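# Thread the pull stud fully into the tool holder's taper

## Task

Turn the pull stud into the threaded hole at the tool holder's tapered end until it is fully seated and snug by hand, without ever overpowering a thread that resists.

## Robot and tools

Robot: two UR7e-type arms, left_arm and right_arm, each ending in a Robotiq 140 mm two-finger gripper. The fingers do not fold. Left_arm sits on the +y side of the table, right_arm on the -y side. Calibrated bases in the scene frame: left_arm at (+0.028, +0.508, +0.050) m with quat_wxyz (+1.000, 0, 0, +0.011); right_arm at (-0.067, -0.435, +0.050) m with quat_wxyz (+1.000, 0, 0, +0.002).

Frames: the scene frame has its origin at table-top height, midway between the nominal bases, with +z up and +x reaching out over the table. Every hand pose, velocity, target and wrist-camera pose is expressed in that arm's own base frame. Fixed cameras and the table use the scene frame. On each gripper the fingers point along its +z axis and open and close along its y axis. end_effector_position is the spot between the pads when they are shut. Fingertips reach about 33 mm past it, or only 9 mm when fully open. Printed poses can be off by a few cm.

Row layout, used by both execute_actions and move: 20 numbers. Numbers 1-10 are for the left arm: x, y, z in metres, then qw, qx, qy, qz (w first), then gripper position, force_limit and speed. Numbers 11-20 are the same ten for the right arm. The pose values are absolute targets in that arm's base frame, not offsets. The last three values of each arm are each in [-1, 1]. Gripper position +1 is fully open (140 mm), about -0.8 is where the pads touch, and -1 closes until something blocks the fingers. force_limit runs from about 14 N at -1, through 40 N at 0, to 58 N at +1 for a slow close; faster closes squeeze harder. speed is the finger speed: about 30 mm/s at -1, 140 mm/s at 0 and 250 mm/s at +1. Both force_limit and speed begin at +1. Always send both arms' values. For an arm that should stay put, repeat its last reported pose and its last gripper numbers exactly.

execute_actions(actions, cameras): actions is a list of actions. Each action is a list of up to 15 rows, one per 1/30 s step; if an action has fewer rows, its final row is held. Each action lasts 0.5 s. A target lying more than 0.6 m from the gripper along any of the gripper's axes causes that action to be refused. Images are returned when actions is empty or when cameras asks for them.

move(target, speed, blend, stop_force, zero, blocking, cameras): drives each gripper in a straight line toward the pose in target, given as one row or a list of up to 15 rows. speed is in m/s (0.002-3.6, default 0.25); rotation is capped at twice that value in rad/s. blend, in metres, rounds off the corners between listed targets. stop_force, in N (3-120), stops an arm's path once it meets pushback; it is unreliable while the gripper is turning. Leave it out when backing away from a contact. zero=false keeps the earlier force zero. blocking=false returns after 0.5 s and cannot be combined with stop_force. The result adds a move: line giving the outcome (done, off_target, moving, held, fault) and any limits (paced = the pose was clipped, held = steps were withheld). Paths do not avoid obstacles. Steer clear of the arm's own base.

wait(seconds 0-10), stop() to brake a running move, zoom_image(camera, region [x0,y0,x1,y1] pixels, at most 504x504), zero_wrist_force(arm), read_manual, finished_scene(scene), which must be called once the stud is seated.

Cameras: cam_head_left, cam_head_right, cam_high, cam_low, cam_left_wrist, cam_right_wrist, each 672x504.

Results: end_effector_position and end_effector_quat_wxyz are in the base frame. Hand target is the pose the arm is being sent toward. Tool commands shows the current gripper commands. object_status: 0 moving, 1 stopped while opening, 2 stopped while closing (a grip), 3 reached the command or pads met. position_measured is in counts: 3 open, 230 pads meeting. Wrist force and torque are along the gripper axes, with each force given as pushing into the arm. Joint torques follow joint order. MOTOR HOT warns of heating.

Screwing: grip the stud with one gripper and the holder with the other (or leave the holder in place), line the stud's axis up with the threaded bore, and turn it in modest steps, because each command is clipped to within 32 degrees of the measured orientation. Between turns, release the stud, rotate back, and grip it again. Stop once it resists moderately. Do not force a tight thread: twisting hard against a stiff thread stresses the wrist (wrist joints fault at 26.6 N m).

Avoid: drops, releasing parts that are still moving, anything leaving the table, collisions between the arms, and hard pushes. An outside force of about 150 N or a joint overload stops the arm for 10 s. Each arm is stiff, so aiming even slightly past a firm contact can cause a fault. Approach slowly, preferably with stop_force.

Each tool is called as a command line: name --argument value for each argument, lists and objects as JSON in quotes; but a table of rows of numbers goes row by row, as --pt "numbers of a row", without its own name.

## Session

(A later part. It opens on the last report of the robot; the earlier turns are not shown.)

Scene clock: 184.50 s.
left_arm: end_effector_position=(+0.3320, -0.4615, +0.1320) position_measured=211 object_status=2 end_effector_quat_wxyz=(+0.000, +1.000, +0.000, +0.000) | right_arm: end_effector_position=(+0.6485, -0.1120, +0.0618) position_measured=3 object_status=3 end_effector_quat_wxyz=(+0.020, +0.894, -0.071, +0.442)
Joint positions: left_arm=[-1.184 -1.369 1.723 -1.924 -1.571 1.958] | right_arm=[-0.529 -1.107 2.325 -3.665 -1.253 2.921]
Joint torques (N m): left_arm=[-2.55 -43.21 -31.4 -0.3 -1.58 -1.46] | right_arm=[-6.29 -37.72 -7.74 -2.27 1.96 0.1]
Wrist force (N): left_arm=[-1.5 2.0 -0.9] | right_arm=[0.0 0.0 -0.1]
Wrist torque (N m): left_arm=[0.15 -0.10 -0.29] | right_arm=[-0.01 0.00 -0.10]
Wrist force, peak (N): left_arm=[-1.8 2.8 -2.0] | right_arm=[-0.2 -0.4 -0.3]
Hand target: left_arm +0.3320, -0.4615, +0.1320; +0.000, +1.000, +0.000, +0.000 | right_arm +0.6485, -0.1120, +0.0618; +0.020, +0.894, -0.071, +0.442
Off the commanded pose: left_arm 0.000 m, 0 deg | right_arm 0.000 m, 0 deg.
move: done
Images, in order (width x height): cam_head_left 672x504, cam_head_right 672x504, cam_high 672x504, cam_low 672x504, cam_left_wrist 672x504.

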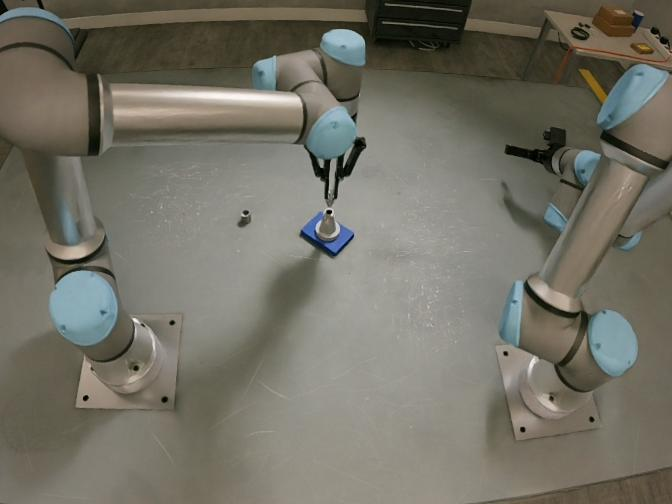

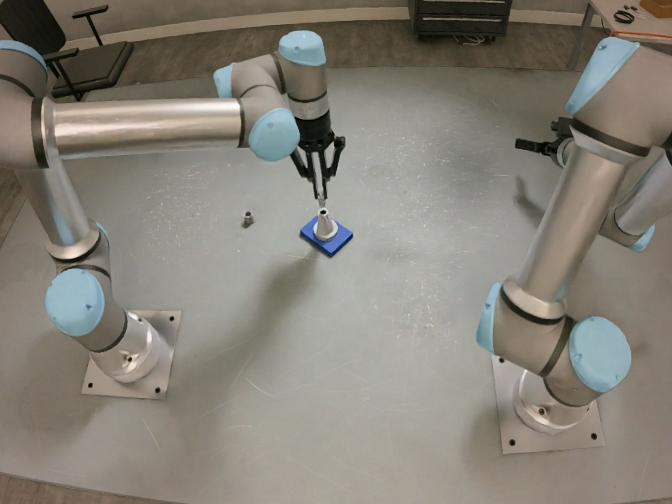

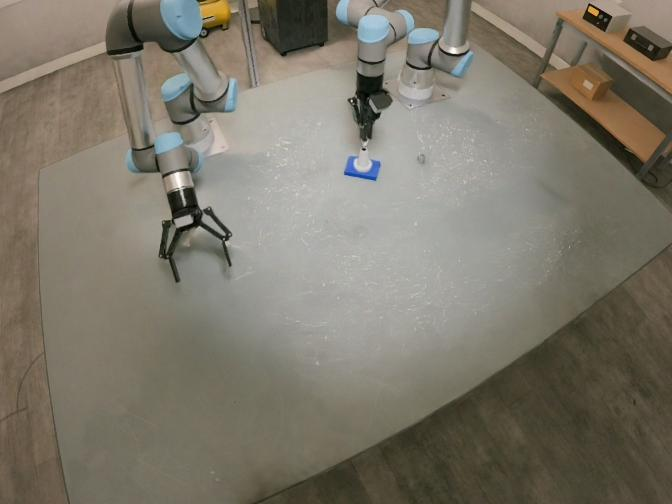

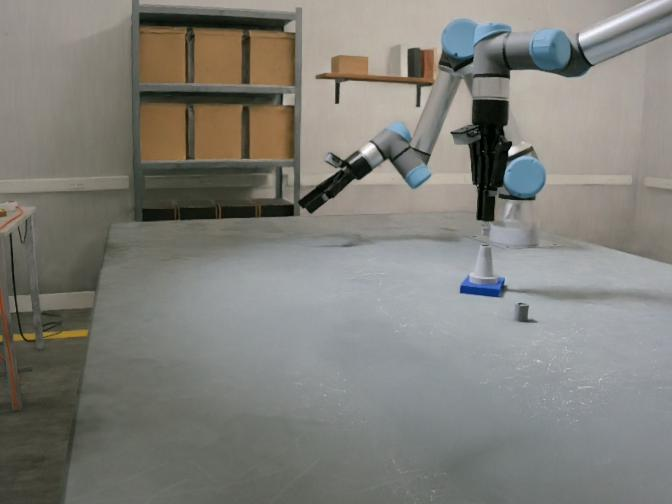

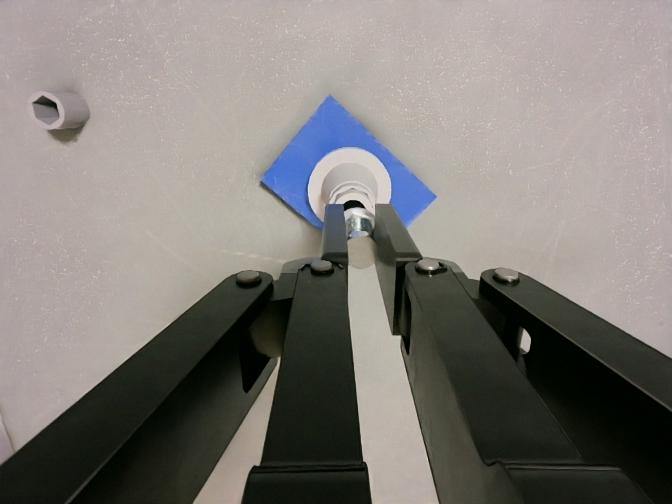

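move --pt "0.331 -0.4612 0.122 0 1 0 0 -1 0 -1 0.6485 -0.1120 0.0618 0.020 0.894 -0.071 0.442 1 1 1" --pt "0.331 -0.4612 0.090 0 1 0 0 -1 0 -1 0.6485 -0.1120 0.0618 0.020 0.894 -0.071 0.442 1 1 1" --speed 0.01 --stop_force 5 --cameras '["cam_left_wrist","cam_low","cam_high","cam_head_left"]'

zoom_image --camera "cam_low" --region '[440, 190, 540, 310]'

zoom_image --camera "cam_high" --region '[320, 90, 410, 190]'

zoom_image --camera "cam_head_left" --region '[290, 160, 370, 260]'

zoom_image --camera "cam_left_wrist" --region '[260, 100, 440, 280]'

Scene clock: 214.77 s.
left_arm: end_effector_position=(+0.3310, -0.4612, +0.1089) position_measured=211 object_status=2 end_effector_quat_wxyz=(+0.000, +1.000, +0.000, +0.000) | right_arm: end_effector_position=(+0.6485, -0.1120, +0.0618) position_measured=3 object_status=3 end_effector_quat_wxyz=(+0.020, +0.894, -0.071, +0.442)
Joint positions: left_arm=[-1.185 -1.351 1.763 -1.983 -1.571 1.956] | right_arm=[-0.529 -1.107 2.325 -3.665 -1.253 2.921]
Joint torques (N m): left_arm=[-2.71 -42.91 -29.41 -0.25 0.27 -0.46] | right_arm=[-6.99 -41.41 -9.11 -2.16 2.09 -0.05]
Wrist force (N): left_arm=[-1.9 1.9 -4.0] | right_arm=[-0.1 -0.2 -0.1]
Wrist torque (N m): left_arm=[0.15 -0.15 -0.09] | right_arm=[-0.04 0.01 -0.10]
Wrist force, peak (N): left_arm=[-4.3 1.3 -15.8] | right_arm=[0.3 -0.4 -0.4]
Hand target: left_arm +0.3310, -0.4612, +0.1089; +0.000, +1.000, +0.000, +0.000 | right_arm +0.6485, -0.1120, +0.0618; +0.020, +0.894, -0.071, +0.442
Off the commanded pose: left_arm 0.019 m, 0 deg | right_arm 0.000 m, 0 deg.
move: contact (left_arm); path passed 1 of 2 targets
Images, in order (width x height): cam_head_left 672x504, cam_high 672x504, cam_low 672x504, cam_left_wrist 672x504.

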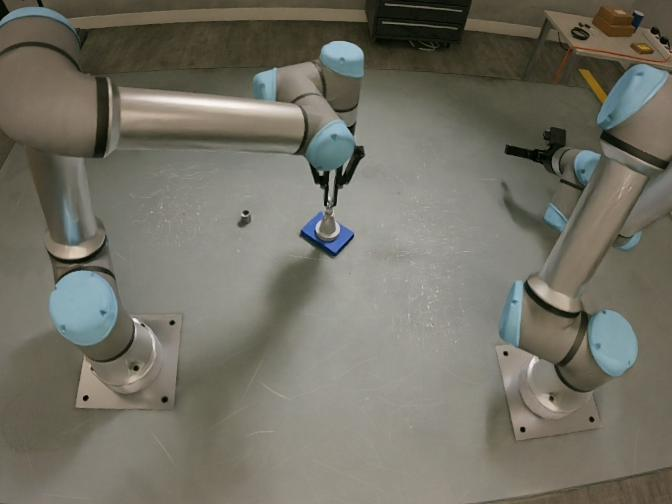

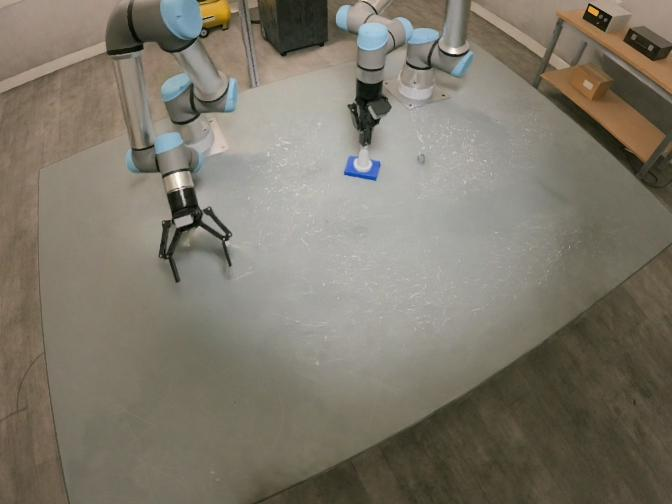

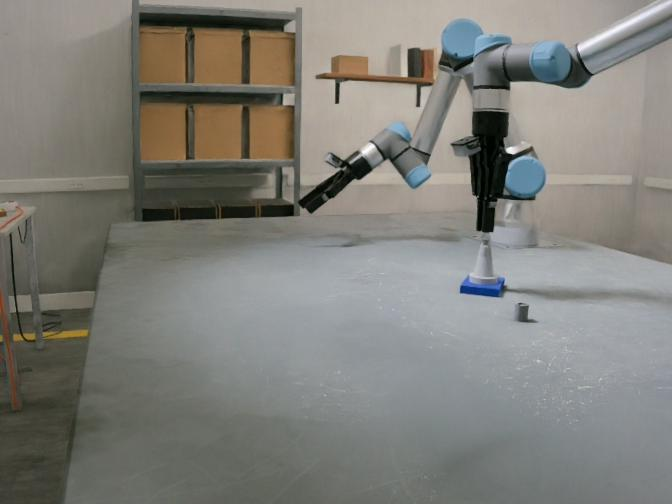

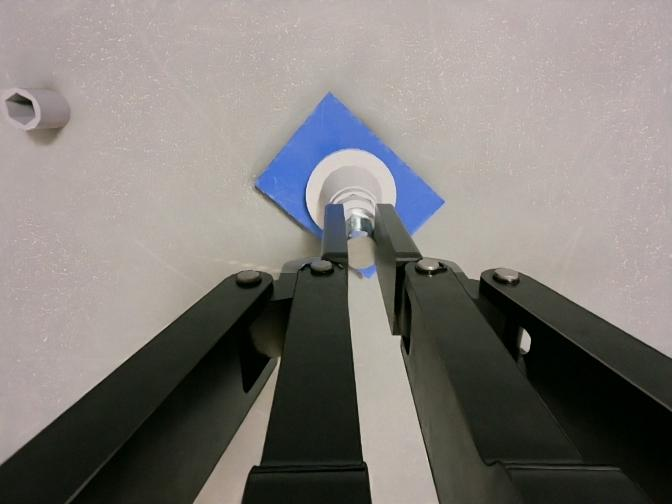

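Scaled by 4.200 from the camera's 672x504 image, which has a finer 960x720 frame.

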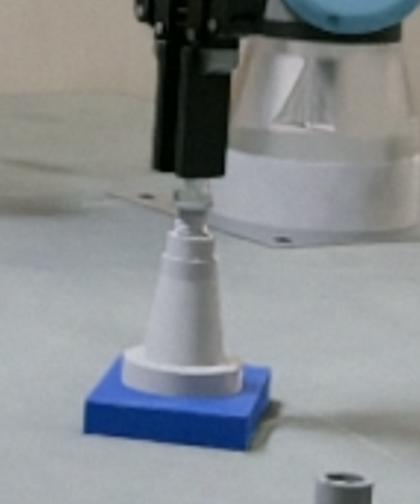

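Scaled by 5.040 from the camera's 672x504 image, which has a finer 960x720 frame.

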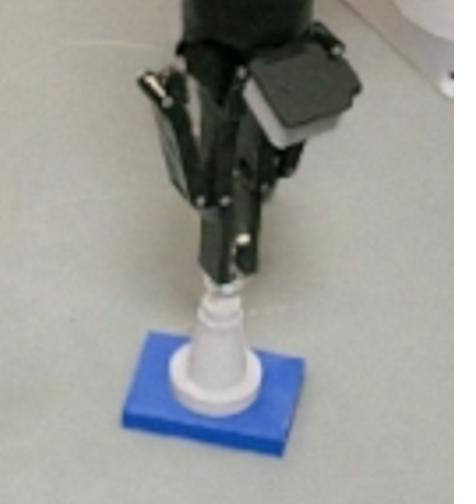

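Scaled by 5.040 from the camera's 672x504 image, which has a finer 960x720 frame.

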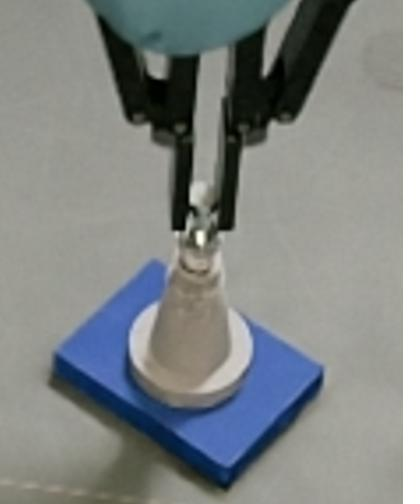

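Scaled by 2.800 from the camera's 672x504 image, which has a finer 960x720 frame.

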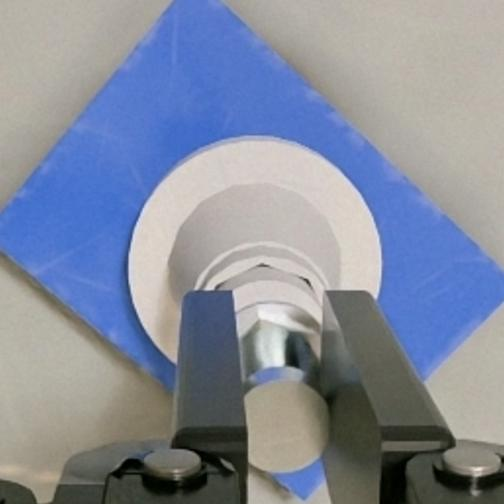

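move --target '[0.333,-0.4612,0.1089,0,1,0,0,-1,0,-1,0.6485,-0.1120,0.0618,0.020,0.894,-0.071,0.442,1,1,1]' --speed 0.005 --stop_force 3

move --target '[0.329,-0.4612,0.1089,0,1,0,0,-1,0,-1,0.6485,-0.1120,0.0618,0.020,0.894,-0.071,0.442,1,1,1]' --speed 0.005 --stop_force 3

Scene clock: 229.27 s.
left_arm: end_effector_position=(+0.3330, -0.4612, +0.1089) position_measured=211 object_status=2 end_effector_quat_wxyz=(+0.000, +1.000, +0.000, +0.000) | right_arm: end_effector_position=(+0.6485, -0.1120, +0.0618) position_measured=3 object_status=3 end_effector_quat_wxyz=(+0.020, +0.894, -0.071, +0.442)
Joint positions: left_arm=[-1.182 -1.348 1.76 -1.983 -1.571 1.96] | right_arm=[-0.529 -1.107 2.325 -3.665 -1.253 2.921]
Joint torques (N m): left_arm=[9.7 -19.91 -25.37 0.2 0.53 1.94] | right_arm=[-7.1 -44.26 -10.29 -2.29 2 -0.05]
Wrist force (N): left_arm=[-5.1 1.3 -15.5] | right_arm=[0.0 -0.4 -0.1]
Wrist torque (N m): left_arm=[0.30 -0.16 -0.29] | right_arm=[-0.08 0.01 -0.10]
Wrist force, peak (N): left_arm=[-5.0 1.1 -16.2] | right_arm=[-0.1 -0.6 -0.1]
Hand target: left_arm +0.3330, -0.4612, +0.1090; +0.000, +1.000, +0.000, +0.000 | right_arm +0.6485, -0.1120, +0.0618; +0.020, +0.894, -0.071, +0.442
Off the commanded pose: left_arm 0.000 m, 0 deg | right_arm 0.000 m, 0 deg.
move: contact (left_arm)

Scene clock: 230.70 s.
left_arm: end_effector_position=(+0.3309, -0.4612, +0.1089) position_measured=211 object_status=2 end_effector_quat_wxyz=(+0.000, +1.000, +0.000, +0.000) | right_arm: end_effector_position=(+0.6485, -0.1120, +0.0618) position_measured=3 object_status=3 end_effector_quat_wxyz=(+0.020, +0.894, -0.071, +0.442)
Joint positions: left_arm=[-1.186 -1.351 1.763 -1.983 -1.571 1.956] | right_arm=[-0.529 -1.107 2.325 -3.665 -1.253 2.921]
Joint torques (N m): left_arm=[8.98 -23.36 -29.8 -0.5 0.4 2.1] | right_arm=[-6.9 -44.42 -10.53 -2.03 1.93 0]
Wrist force (N): left_arm=[-1.6 2.1 -3.0] | right_arm=[-0.3 0.1 -0.2]
Wrist torque (N m): left_arm=[0.20 -0.12 -0.09] | right_arm=[0.03 0.05 -0.10]
Wrist force, peak (N): left_arm=[-4.4 1.5 -16.2] | right_arm=[-0.1 -0.3 -0.3]
Hand target: left_arm +0.3309, -0.4612, +0.1089; +0.000, +1.000, +0.000, +0.000 | right_arm +0.6485, -0.1120, +0.0618; +0.020, +0.894, -0.071, +0.442
Off the commanded pose: left_arm 0.002 m, 0 deg | right_arm 0.000 m, 0 deg.
move: contact (left_arm)

move --target '[0.327,-0.4612,0.1089,0,1,0,0,-1,0,-1,0.6485,-0.1120,0.0618,0.020,0.894,-0.071,0.442,1,1,1]' --speed 0.005 --stop_force 3.5

move --target '[0.329,-0.4612,0.095,0,1,0,0,-1,0,-1,0.6485,-0.1120,0.0618,0.020,0.894,-0.071,0.442,1,1,1]' --speed 0.005 --stop_force 4

Scene clock: 241.57 s.
left_arm: end_effector_position=(+0.3270, -0.4612, +0.1089) position_measured=211 object_status=2 end_effector_quat_wxyz=(+0.000, +1.000, +0.000, +0.000) | right_arm: end_effector_position=(+0.6485, -0.1120, +0.0618) position_measured=3 object_status=3 end_effector_quat_wxyz=(+0.020, +0.894, -0.071, +0.442)
Joint positions: left_arm=[-1.192 -1.356 1.77 -1.985 -1.571 1.949] | right_arm=[-0.529 -1.107 2.325 -3.665 -1.253 2.921]
Joint torques (N m): left_arm=[6.03 -34.21 -27.17 -4.22 0.5 1.24] | right_arm=[-7.38 -44.3 -11 -2.14 2.04 -0.02]
Wrist force (N): left_arm=[0.3 3.0 -1.5] | right_arm=[0.1 -0.3 -0.2]
Wrist torque (N m): left_arm=[0.17 -0.11 -0.08] | right_arm=[-0.05 -0.03 -0.10]
Wrist force, peak (N): left_arm=[-1.7 2.5 -4.6] | right_arm=[-0.1 -0.5 -0.3]
Hand target: left_arm +0.3270, -0.4612, +0.1089; +0.000, +1.000, +0.000, +0.000 | right_arm +0.6485, -0.1120, +0.0618; +0.020, +0.894, -0.071, +0.442
Off the commanded pose: left_arm 0.000 m, 0 deg | right_arm 0.000 m, 0 deg.
move: done

Scene clock: 242.83 s.
left_arm: end_effector_position=(+0.3271, -0.4613, +0.1085) position_measured=211 object_status=2 end_effector_quat_wxyz=(+0.000, +1.000, +0.000, +0.000) | right_arm: end_effector_position=(+0.6485, -0.1120, +0.0618) position_measured=3 object_status=3 end_effector_quat_wxyz=(+0.020, +0.894, -0.071, +0.442)
Joint positions: left_arm=[-1.192 -1.355 1.77 -1.986 -1.571 1.95] | right_arm=[-0.529 -1.107 2.325 -3.665 -1.253 2.921]
Joint torques (N m): left_arm=[-5.67 -40.58 -27.45 0.44 0.67 -1.64] | right_arm=[-7.01 -44.71 -11.3 -2.19 1.88 -0.1]
Wrist force (N): left_arm=[1.1 3.0 -7.4] | right_arm=[-0.1 -0.2 -0.2]
Wrist torque (N m): left_arm=[0.16 -0.15 -0.08] | right_arm=[-0.05 0.03 -0.10]
Wrist force, peak (N): left_arm=[1.8 1.9 -12.8] | right_arm=[0.0 -0.4 -0.1]
Hand target: left_arm +0.3271, -0.4613, +0.1085; +0.000, +1.000, +0.000, +0.000 | right_arm +0.6485, -0.1120, +0.0618; +0.020, +0.894, -0.071, +0.442
Off the commanded pose: left_arm 0.014 m, 0 deg | right_arm 0.000 m, 0 deg.
move: contact (left_arm)

move --pt "0.329 -0.4612 0.112 0 1 0 0 -1 0 -1 0.6485 -0.1120 0.0618 0.020 0.894 -0.071 0.442 1 1 1" --speed 0.02

move --target '[0.329,-0.4612,0.098,0,1,0,0,-1,0,-1,0.6485,-0.1120,0.0618,0.020,0.894,-0.071,0.442,1,1,1]' --speed 0.005 --stop_force 4 --cameras '["cam_low","cam_high","cam_head_left"]'

zoom_image --camera "cam_low" --region '[440, 190, 540, 310]'

zoom_image --camera "cam_head_left" --region '[300, 180, 360, 250]'

zoom_image --camera "cam_high" --region '[335, 110, 395, 180]'

Scene clock: 252.43 s.
left_arm: end_effector_position=(+0.3290, -0.4612, +0.1121) position_measured=211 object_status=2 end_effector_quat_wxyz=(+0.000, +1.000, +0.000, +0.000) | right_arm: end_effector_position=(+0.6485, -0.1120, +0.0618) position_measured=3 object_status=3 end_effector_quat_wxyz=(+0.020, +0.894, -0.071, +0.442)
Joint positions: left_arm=[-1.189 -1.356 1.761 -1.976 -1.571 1.953] | right_arm=[-0.529 -1.107 2.325 -3.665 -1.253 2.921]
Joint torques (N m): left_arm=[5.37 -42.25 -22.42 -1.92 1.07 1.48] | right_arm=[-6.73 -44.43 -12.14 -2.21 1.92 0.01]
Wrist force (N): left_arm=[-1.5 2.3 -0.6] | right_arm=[0.0 0.0 -0.2]
Wrist torque (N m): left_arm=[0.23 -0.09 -0.29] | right_arm=[-0.01 0.00 -0.10]
Wrist force, peak (N): left_arm=[0.8 3.1 -7.6] | right_arm=[0.0 -0.4 -0.3]
Hand target: left_arm +0.3290, -0.4612, +0.1120; +0.000, +1.000, +0.000, +0.000 | right_arm +0.6485, -0.1120, +0.0618; +0.020, +0.894, -0.071, +0.442
Off the commanded pose: left_arm 0.000 m, 0 deg | right_arm 0.000 m, 0 deg.
move: done

Scene clock: 254.03 s.
left_arm: end_effector_position=(+0.3290, -0.4612, +0.1092) position_measured=211 object_status=2 end_effector_quat_wxyz=(+0.000, +1.000, +0.000, +0.000) | right_arm: end_effector_position=(+0.6485, -0.1120, +0.0618) position_measured=3 object_status=3 end_effector_quat_wxyz=(+0.020, +0.894, -0.071, +0.442)
Joint positions: left_arm=[-1.189 -1.354 1.766 -1.983 -1.571 1.953] | right_arm=[-0.529 -1.107 2.325 -3.665 -1.253 2.921]
Joint torques (N m): left_arm=[-3.15 -40.94 -29.08 0.24 1.27 -0.22] | right_arm=[-7.45 -45.13 -12.56 -2.17 1.85 0.01]
Wrist force (N): left_arm=[-0.3 2.5 -6.7] | right_arm=[0.1 -0.2 -0.1]
Wrist torque (N m): left_arm=[0.27 -0.18 -0.29] | right_arm=[-0.04 -0.03 -0.10]
Wrist force, peak (N): left_arm=[0.2 1.2 -10.1] | right_arm=[0.1 -0.4 -0.2]
Hand target: left_arm +0.3290, -0.4612, +0.1092; +0.000, +1.000, +0.000, +0.000 | right_arm +0.6485, -0.1120, +0.0618; +0.020, +0.894, -0.071, +0.442
Off the commanded pose: left_arm 0.011 m, 0 deg | right_arm 0.000 m, 0 deg.
move: contact (left_arm)
Images, in order (width x height): cam_head_left 672x504, cam_high 672x504, cam_low 672x504.

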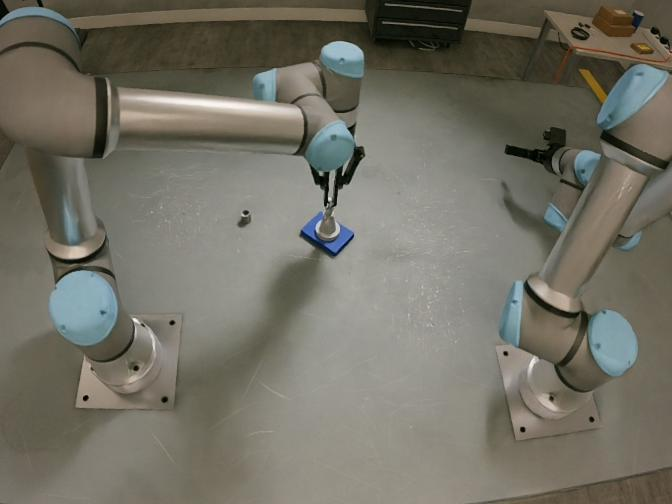

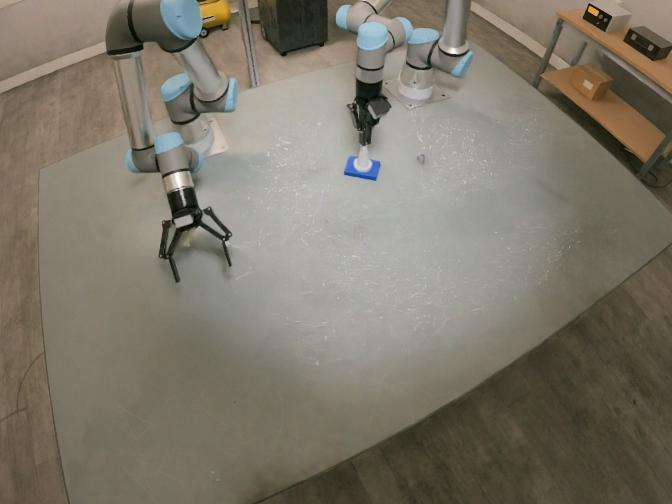

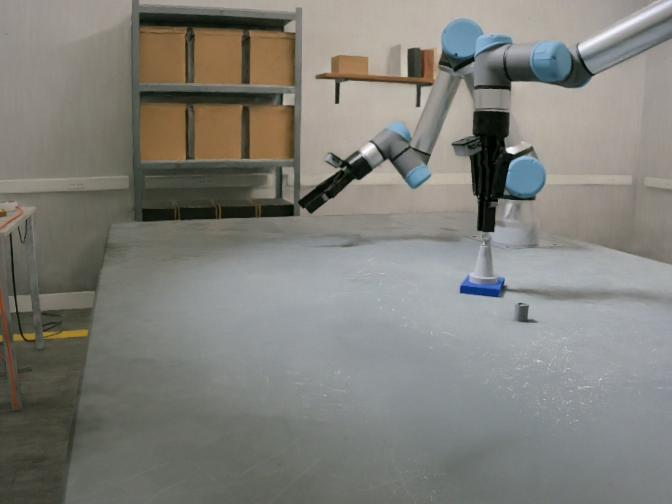

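Scaled by 4.200 from the camera's 672x504 image, which has a finer 960x720 frame.

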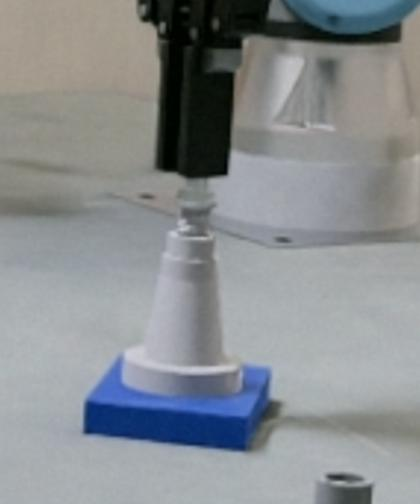

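Scaled by 7.200 from the camera's 672x504 image, which has a finer 960x720 frame.

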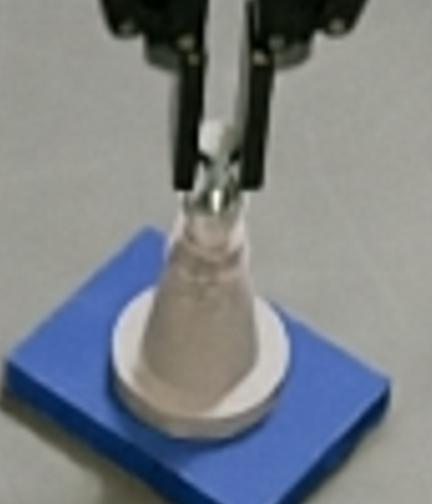

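Scaled by 7.200 from the camera's 672x504 image, which has a finer 960x720 frame.

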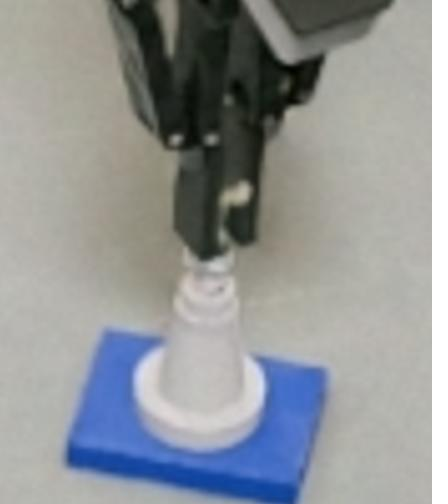

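zoom_image --camera "cam_low" --region '[470, 220, 506, 256]'

zoom_image --camera "cam_high" --region '[350, 130, 380, 160]'

zoom_image --camera "cam_head_left" --region '[315, 195, 345, 225]'

Scaled by 14.000 from the camera's 672x504 image, which has a finer 960x720 frame.

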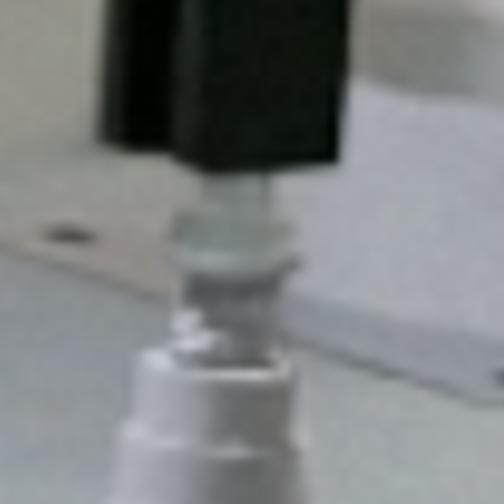

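Scaled by 16.800 from the camera's 672x504 image, which has a finer 960x720 frame.

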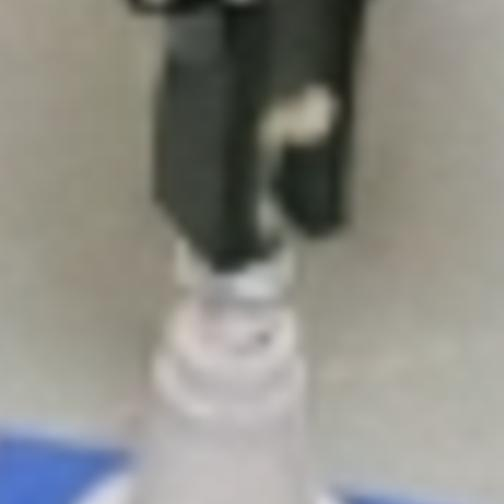

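Scaled by 16.800 from the camera's 672x504 image, which has a finer 960x720 frame.

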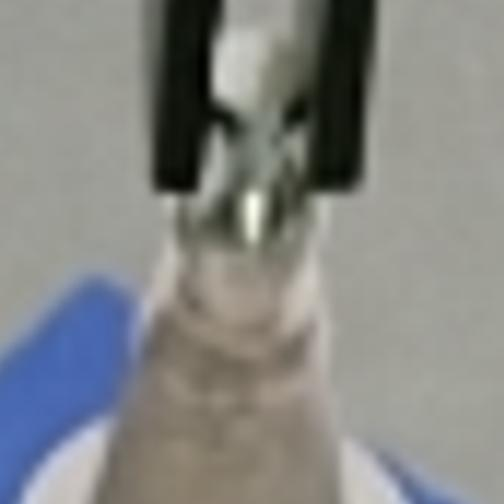

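move --target '[0.331,-0.4602,0.1115,0,1,0,0,-1,0,-1,0.6485,-0.1120,0.0618,0.020,0.894,-0.071,0.442,1,1,1]' --speed 0.02

move --target '[0.331,-0.4602,0.098,0,1,0,0,-1,0,-1,0.6485,-0.1120,0.0618,0.020,0.894,-0.071,0.442,1,1,1]' --speed 0.005 --stop_force 4

move --target '[0.331,-0.4590,0.1115,0,1,0,0,-1,0,-1,0.6485,-0.1120,0.0618,0.020,0.894,-0.071,0.442,1,1,1]' --speed 0.02

move --target '[0.331,-0.4590,0.098,0,1,0,0,-1,0,-1,0.6485,-0.1120,0.0618,0.020,0.894,-0.071,0.442,1,1,1]' --speed 0.005 --stop_force 4

move --target '[0.3325,-0.4602,0.1115,0,1,0,0,-1,0,-1,0.6485,-0.1120,0.0618,0.020,0.894,-0.071,0.442,1,1,1]' --speed 0.02

move --target '[0.3325,-0.4602,0.098,0,1,0,0,-1,0,-1,0.6485,-0.1120,0.0618,0.020,0.894,-0.071,0.442,1,1,1]' --speed 0.005 --stop_force 4 --cameras '["cam_low","cam_high","cam_head_left"]'

zoom_image --camera "cam_low" --region '[470, 220, 506, 256]'

zoom_image --camera "cam_high" --region '[350, 130, 380, 160]'

zoom_image --camera "cam_head_left" --region '[315, 195, 345, 225]'

Scene clock: 295.10 s.
left_arm: end_effector_position=(+0.3310, -0.4602, +0.1115) position_measured=211 object_status=2 end_effector_quat_wxyz=(+0.000, +1.000, +0.000, +0.000) | right_arm: end_effector_position=(+0.6485, -0.1120, +0.0618) position_measured=3 object_status=3 end_effector_quat_wxyz=(+0.020, +0.894, -0.071, +0.442)
Joint positions: left_arm=[-1.185 -1.355 1.761 -1.977 -1.571 1.957] | right_arm=[-0.529 -1.107 2.325 -3.665 -1.253 2.921]
Joint torques (N m): left_arm=[4.77 -41.8 -26.29 -1.37 1.46 1.34] | right_arm=[-6.34 -44.03 -13.43 -2.36 1.94 0.04]
Wrist force (N): left_arm=[-1.0 2.2 -0.8] | right_arm=[-0.1 -0.2 0.0]
Wrist torque (N m): left_arm=[0.21 -0.20 -0.29] | right_arm=[-0.04 0.02 -0.10]
Wrist force, peak (N): left_arm=[-0.6 2.2 -6.8] | right_arm=[0.1 -0.4 -0.3]
Hand target: left_arm +0.3310, -0.4602, +0.1115; +0.000, +1.000, +0.000, +0.000 | right_arm +0.6485, -0.1120, +0.0618; +0.020, +0.894, -0.071, +0.442
Off the commanded pose: left_arm 0.000 m, 0 deg | right_arm 0.000 m, 0 deg.
move: done

Scene clock: 296.67 s.
left_arm: end_effector_position=(+0.3310, -0.4602, +0.1090) position_measured=211 object_status=2 end_effector_quat_wxyz=(+0.000, +1.000, +0.000, +0.000) | right_arm: end_effector_position=(+0.6485, -0.1120, +0.0618) position_measured=3 object_status=3 end_effector_quat_wxyz=(+0.020, +0.894, -0.071, +0.442)
Joint positions: left_arm=[-1.185 -1.353 1.765 -1.984 -1.571 1.957] | right_arm=[-0.529 -1.107 2.325 -3.665 -1.253 2.921]
Joint torques (N m): left_arm=[-0.22 -40.62 -27.96 0.21 1.59 0.29] | right_arm=[-7.04 -44 -13.39 -2.19 1.94 -0.12]
Wrist force (N): left_arm=[-2.4 2.6 -7.0] | right_arm=[-0.2 -0.3 0.0]
Wrist torque (N m): left_arm=[0.21 -0.13 -0.29] | right_arm=[-0.07 0.03 -0.09]
Wrist force, peak (N): left_arm=[-2.7 1.9 -11.3] | right_arm=[-0.2 -0.4 -0.3]
Hand target: left_arm +0.3310, -0.4602, +0.1090; +0.000, +1.000, +0.000, +0.000 | right_arm +0.6485, -0.1120, +0.0618; +0.020, +0.894, -0.071, +0.442
Off the commanded pose: left_arm 0.011 m, 0 deg | right_arm 0.000 m, 0 deg.
move: contact (left_arm)

Scene clock: 297.37 s.
left_arm: end_effector_position=(+0.3310, -0.4590, +0.1115) position_measured=211 object_status=2 end_effector_quat_wxyz=(+0.000, +1.000, +0.000, +0.000) | right_arm: end_effector_position=(+0.6485, -0.1120, +0.0618) position_measured=3 object_status=3 end_effector_quat_wxyz=(+0.020, +0.894, -0.071, +0.442)
Joint positions: left_arm=[-1.184 -1.357 1.764 -1.978 -1.571 1.958] | right_arm=[-0.529 -1.107 2.325 -3.665 -1.253 2.921]
Joint torques (N m): left_arm=[8.43 -37.06 -28.87 -1.34 1.98 2.02] | right_arm=[-7.21 -44.54 -12.39 -2.27 2.02 -0.02]
Wrist force (N): left_arm=[-1.2 2.4 -0.7] | right_arm=[0.1 -0.2 -0.2]
Wrist torque (N m): left_arm=[0.24 -0.16 -0.28] | right_arm=[-0.04 -0.02 -0.10]
Wrist force, peak (N): left_arm=[-2.3 2.6 -6.8] | right_arm=[0.2 -0.4 -0.1]
Hand target: left_arm +0.3310, -0.4590, +0.1115; +0.000, +1.000, +0.000, +0.000 | right_arm +0.6485, -0.1120, +0.0618; +0.020, +0.894, -0.071, +0.442
Off the commanded pose: left_arm 0.000 m, 0 deg | right_arm 0.000 m, 0 deg.
move: done

Scene clock: 298.80 s.
left_arm: end_effector_position=(+0.3310, -0.4590, +0.1095) position_measured=211 object_status=2 end_effector_quat_wxyz=(+0.000, +1.000, +0.000, +0.000) | right_arm: end_effector_position=(+0.6485, -0.1120, +0.0618) position_measured=3 object_status=3 end_effector_quat_wxyz=(+0.020, +0.894, -0.071, +0.442)
Joint positions: left_arm=[-1.184 -1.355 1.767 -1.983 -1.571 1.958] | right_arm=[-0.529 -1.107 2.325 -3.665 -1.253 2.921]
Joint torques (N m): left_arm=[7.5 -40.48 -28.27 0.38 2.04 1.31] | right_arm=[-7.17 -44.69 -13.86 -2.19 2 -0.11]
Wrist force (N): left_arm=[-1.4 3.2 -7.2] | right_arm=[0.0 -0.4 -0.2]
Wrist torque (N m): left_arm=[0.27 -0.13 -0.29] | right_arm=[-0.08 -0.01 -0.10]
Wrist force, peak (N): left_arm=[-1.1 2.8 -11.1] | right_arm=[-0.1 -0.4 0.0]
Hand target: left_arm +0.3310, -0.4590, +0.1095; +0.000, +1.000, +0.000, +0.000 | right_arm +0.6485, -0.1120, +0.0618; +0.020, +0.894, -0.071, +0.442
Off the commanded pose: left_arm 0.012 m, 0 deg | right_arm 0.000 m, 0 deg.
move: contact (left_arm)

Scene clock: 299.50 s.
left_arm: end_effector_position=(+0.3325, -0.4602, +0.1115) position_measured=211 object_status=2 end_effector_quat_wxyz=(+0.000, +1.000, +0.000, +0.000) | right_arm: end_effector_position=(+0.6485, -0.1120, +0.0618) position_measured=3 object_status=3 end_effector_quat_wxyz=(+0.020, +0.894, -0.071, +0.442)
Joint positions: left_arm=[-1.182 -1.353 1.759 -1.977 -1.571 1.96] | right_arm=[-0.529 -1.107 2.325 -3.665 -1.253 2.921]
Joint torques (N m): left_arm=[6.89 -26.66 -23.88 -1.23 1.91 1.77] | right_arm=[-6.75 -44.93 -14.69 -2.19 2.07 -0.01]
Wrist force (N): left_arm=[-1.3 2.2 -1.0] | right_arm=[0.0 -0.1 -0.1]
Wrist torque (N m): left_arm=[0.20 -0.14 -0.28] | right_arm=[-0.02 -0.01 -0.10]
Wrist force, peak (N): left_arm=[-1.4 3.0 -7.2] | right_arm=[0.2 -0.3 0.3]
Hand target: left_arm +0.3325, -0.4602, +0.1115; +0.000, +1.000, +0.000, +0.000 | right_arm +0.6485, -0.1120, +0.0618; +0.020, +0.894, -0.071, +0.442
Off the commanded pose: left_arm 0.000 m, 0 deg | right_arm 0.000 m, 0 deg.
move: done

Scene clock: 300.97 s.
left_arm: end_effector_position=(+0.3325, -0.4602, +0.1095) position_measured=211 object_status=2 end_effector_quat_wxyz=(+0.000, +1.000, +0.000, +0.000) | right_arm: end_effector_position=(+0.6485, -0.1120, +0.0618) position_measured=3 object_status=3 end_effector_quat_wxyz=(+0.020, +0.894, -0.071, +0.442)
Joint positions: left_arm=[-1.182 -1.351 1.762 -1.982 -1.571 1.96] | right_arm=[-0.529 -1.107 2.325 -3.665 -1.253 2.921]
Joint torques (N m): left_arm=[3.06 -40.56 -29.14 -0.31 1.74 0.46] | right_arm=[-7.18 -44.94 -13.59 -2.06 1.97 0.04]
Wrist force (N): left_arm=[-2.1 1.8 -6.0] | right_arm=[0.0 0.0 -0.2]
Wrist torque (N m): left_arm=[0.27 -0.15 -0.28] | right_arm=[0.00 0.00 -0.10]
Wrist force, peak (N): left_arm=[-3.3 0.6 -11.1] | right_arm=[0.0 -0.4 -0.1]
Hand target: left_arm +0.3325, -0.4602, +0.1095; +0.000, +1.000, +0.000, +0.000 | right_arm +0.6485, -0.1120, +0.0618; +0.020, +0.894, -0.071, +0.442
Off the commanded pose: left_arm 0.011 m, 0 deg | right_arm 0.000 m, 0 deg.
move: contact (left_arm)
Images, in order (width x height): cam_head_left 672x504, cam_high 672x504, cam_low 672x504.

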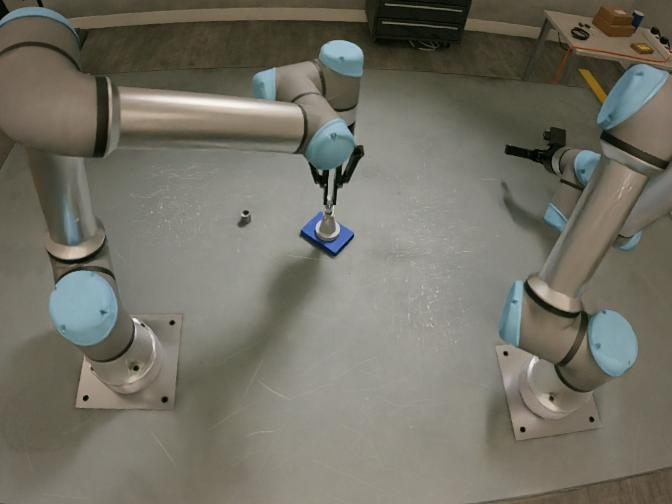

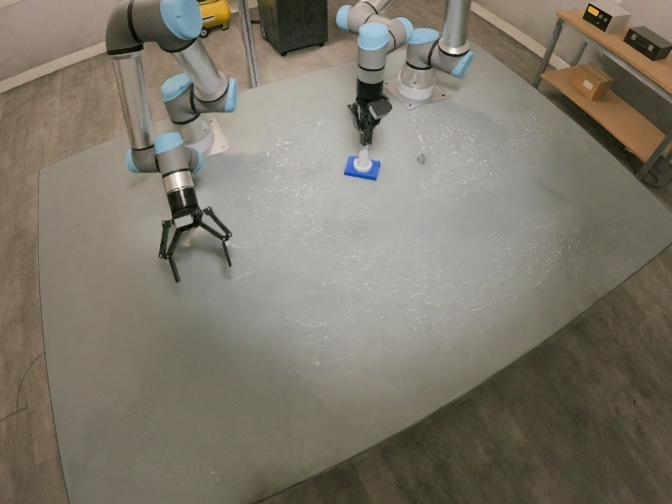

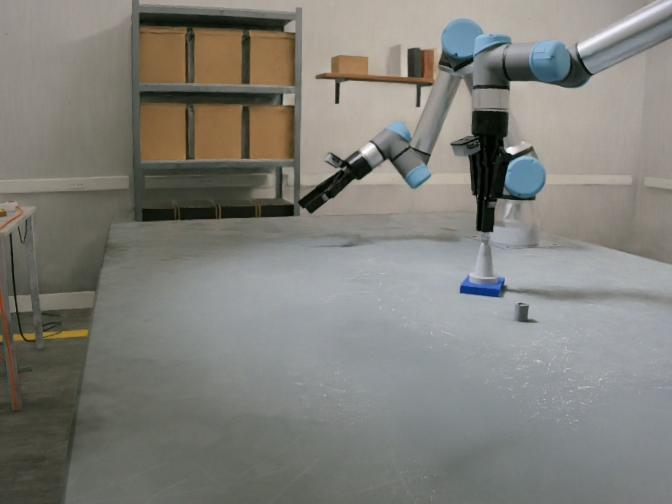

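Scaled by 14.000 from the camera's 672x504 image, which has a finer 960x720 frame.

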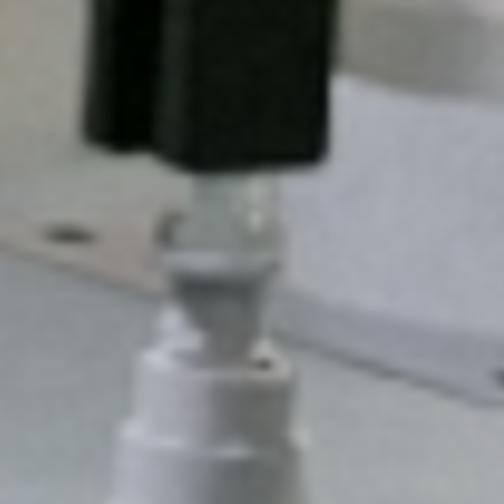

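Scaled by 16.800 from the camera's 672x504 image, which has a finer 960x720 frame.

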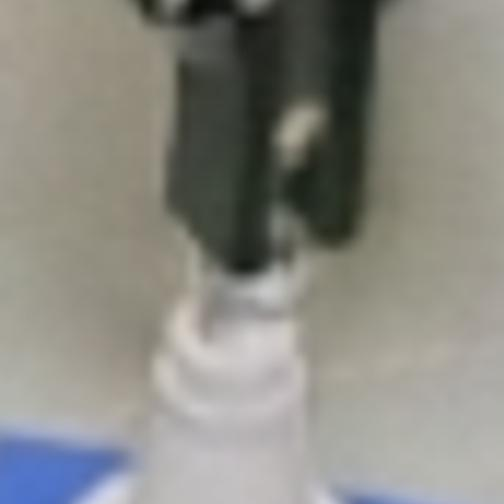

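Scaled by 16.800 from the camera's 672x504 image, which has a finer 960x720 frame.

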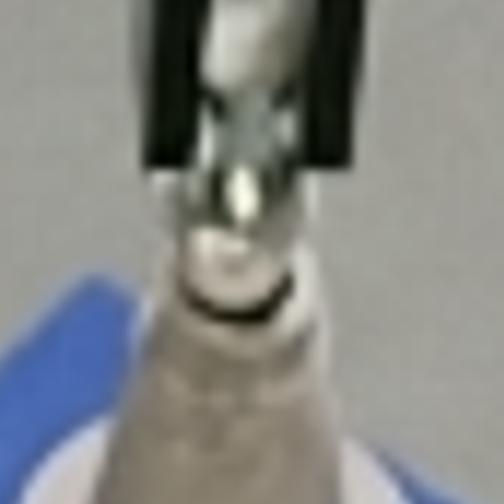

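move --pt "0.331 -0.4607 0.118 0 1 0 0 -1 0 -1 0.62 -0.1120 0.20 0.020 0.894 -0.071 0.442 1 1 1" --pt "0.331 -0.4607 0.118 0 1 0 0 -1 0 -1 0.50 0.10 0.22 0.5 -0.5 -0.5 -0.5 1 1 1" --pt "0.331 -0.4607 0.118 0 1 0 0 -1 0 -1 0.447 0.386 0.088 0.5 -0.5 -0.5 -0.5 1 1 1" --speed 0.4 --blend '[0.03,0.03,0]' --cameras '["cam_right_wrist","cam_high"]'

Scene clock: 367.00 s.
left_arm: end_effector_position=(+0.3310, -0.4607, +0.1180) position_measured=211 object_status=2 end_effector_quat_wxyz=(+0.000, +1.000, +0.000, +0.000) | right_arm: end_effector_position=(+0.4470, +0.3859, +0.0880) position_measured=3 object_status=3 end_effector_quat_wxyz=(+0.500, -0.500, -0.500, -0.500)
Joint positions: left_arm=[-1.185 -1.36 1.75 -1.96 -1.571 1.957] | right_arm=[-0.133 -1.006 2.025 -1.018 -0.133 0]
Joint torques (N m): left_arm=[7.02 -25.38 -15.87 -5.5 1.33 1.71] | right_arm=[8.63 -46.14 -2.94 -0.15 1.59 -0.19]
Wrist force (N): left_arm=[-1.2 1.9 -0.8] | right_arm=[1.3 -0.8 1.9]
Wrist torque (N m): left_arm=[0.14 -0.15 -0.07] | right_arm=[0.06 -0.12 -0.10]
Wrist force, peak (N): left_arm=[-2.3 2.1 -6.2] | right_arm=[-0.7 -1.9 5.2]
Hand target: left_arm +0.3310, -0.4607, +0.1180; +0.000, +1.000, +0.000, +0.000 | right_arm +0.4470, +0.3860, +0.0880; +0.500, -0.500, -0.500, -0.500
Off the commanded pose: left_arm 0.000 m, 0 deg | right_arm 0.000 m, 0 deg.
move: done
Images, in order (width x height): cam_high 672x504, cam_right_wrist 672x504.

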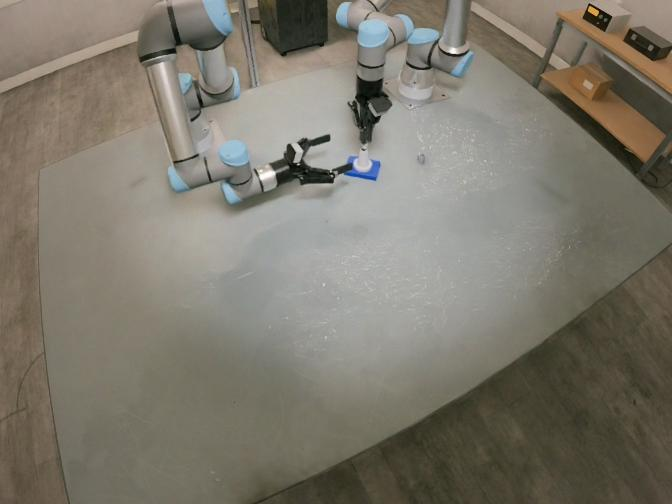

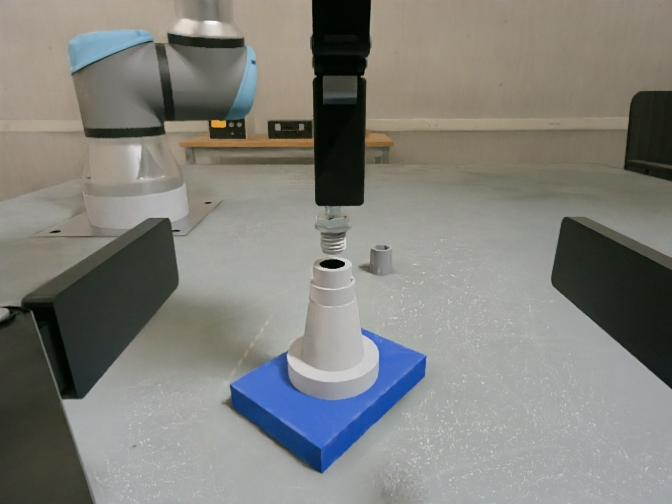

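Excellent view.

zoom_image --camera "cam_right_wrist" --region '[283, 180, 383, 300]'

zoom_image --camera "cam_right_wrist" --region '[230, 180, 440, 400]'

Scaled by 4.200 from the camera's 672x504 image, which has a finer 960x720 frame.

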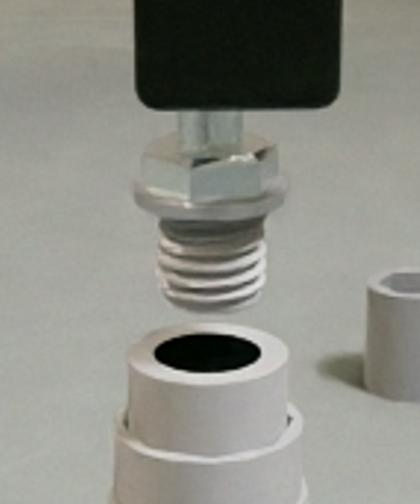

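Scaled by 2.291 from the camera's 672x504 image, which has a finer 960x720 frame.

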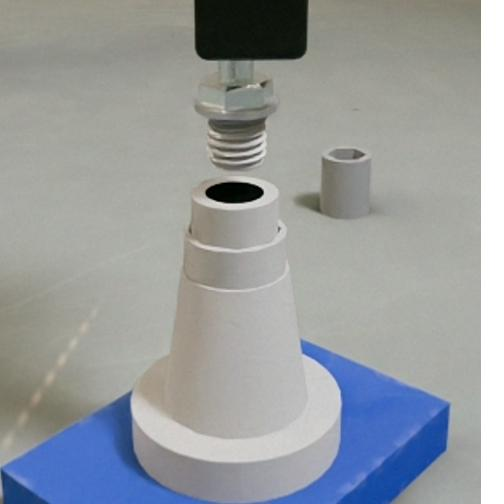

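move --pt "0.3304 -0.4606 0.122 0 0.7071 0.7071 0 -1 0 -1 0.447 0.386 0.088 0.5 -0.5 -0.5 -0.5 1 1 1" --pt "0.3304 -0.4606 0.122 0 0 1 0 -1 0 -1 0.447 0.386 0.088 0.5 -0.5 -0.5 -0.5 1 1 1" --pt "0.3304 -0.4606 0.122 0 -0.7071 0.7071 0 -1 0 -1 0.447 0.386 0.088 0.5 -0.5 -0.5 -0.5 1 1 1" --pt "0.3304 -0.4606 0.113 0 1 0 0 -1 0 -1 0.447 0.386 0.088 0.5 -0.5 -0.5 -0.5 1 1 1" --speed 0.6 --blend '[0.01,0.01,0.01,0]' --cameras '["cam_right_wrist","cam_head_left","cam_left_wrist"]'

zoom_image --camera "cam_right_wrist" --region '[283, 180, 383, 300]'

zoom_image --camera "cam_head_left" --region '[315, 195, 345, 225]'

zoom_image --camera "cam_left_wrist" --region '[310, 160, 410, 260]'

Scene clock: 419.43 s.
left_arm: end_effector_position=(+0.3304, -0.4606, +0.1129) position_measured=211 object_status=2 end_effector_quat_wxyz=(+0.000, +1.000, +0.000, +0.000) | right_arm: end_effector_position=(+0.4470, +0.3860, +0.0880) position_measured=3 object_status=3 end_effector_quat_wxyz=(+0.500, -0.500, -0.500, -0.500)
Joint positions: left_arm=[-1.186 -1.356 1.759 -1.973 -1.571 -4.327] | right_arm=[-0.133 -1.006 2.025 -1.018 -0.133 0]
Joint torques (N m): left_arm=[-4.59 -34.25 -21.04 -3.84 0.07 -1.71] | right_arm=[9.95 -47.22 -5.32 1.96 2.05 -0.56]
Wrist force (N): left_arm=[-1.2 2.4 -0.7] | right_arm=[1.3 -1.2 1.8]
Wrist torque (N m): left_arm=[0.24 -0.16 -0.28] | right_arm=[-0.02 -0.11 -0.10]
Wrist force, peak (N): left_arm=[-1.3 2.7 -1.4] | right_arm=[1.2 -1.4 2.2]
Hand target: left_arm +0.3304, -0.4606, +0.1130; +0.000, +1.000, +0.000, +0.000 | right_arm +0.4470, +0.3860, +0.0880; +0.500, -0.500, -0.500, -0.500
Off the commanded pose: left_arm 0.000 m, 0 deg | right_arm 0.000 m, 0 deg.
move: done
Images, in order (width x height): cam_head_left 672x504, cam_left_wrist 672x504, cam_right_wrist 672x504.

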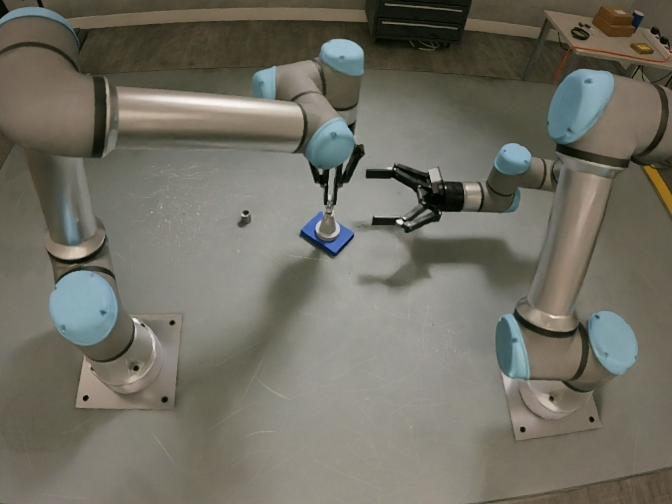

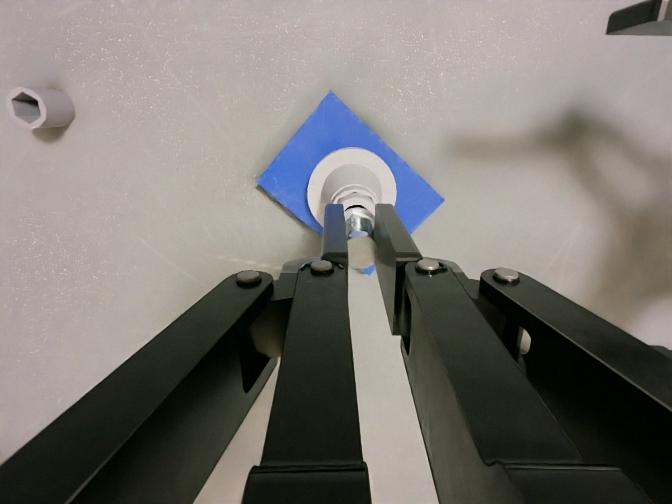

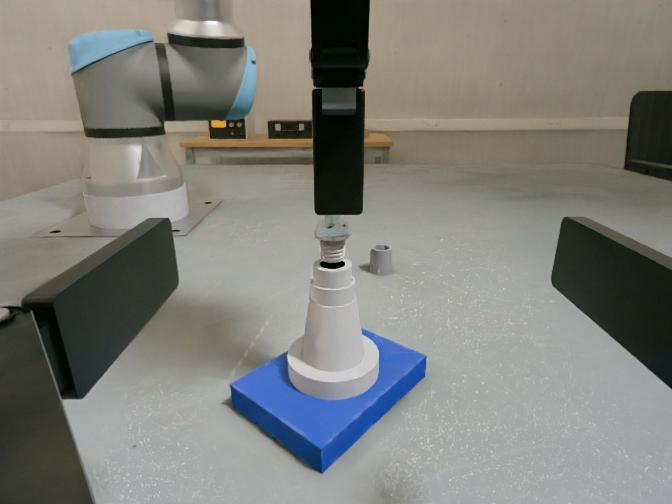

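Scaled by 4.200 from the camera's 672x504 image, which has a finer 960x720 frame.

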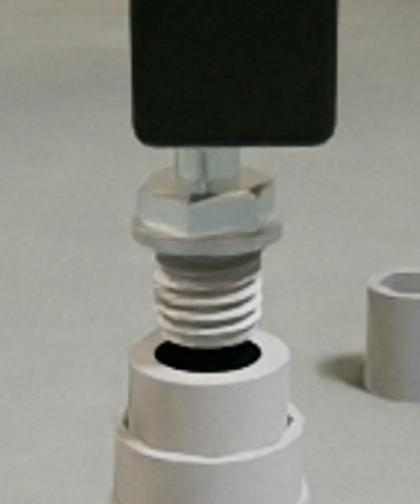

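Scaled by 16.800 from the camera's 672x504 image, which has a finer 960x720 frame.

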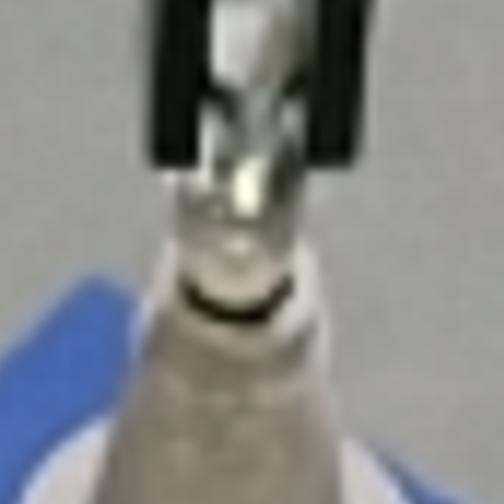

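Scaled by 5.040 from the camera's 672x504 image, which has a finer 960x720 frame.

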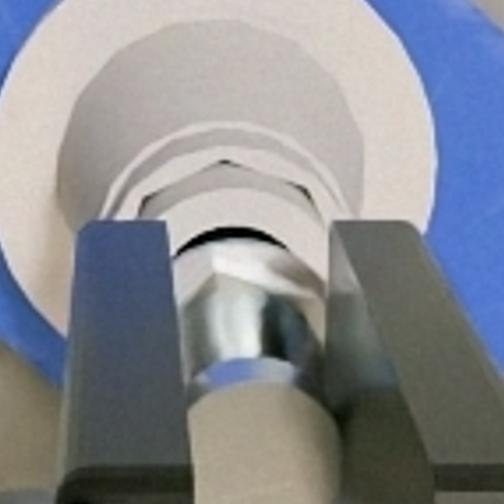

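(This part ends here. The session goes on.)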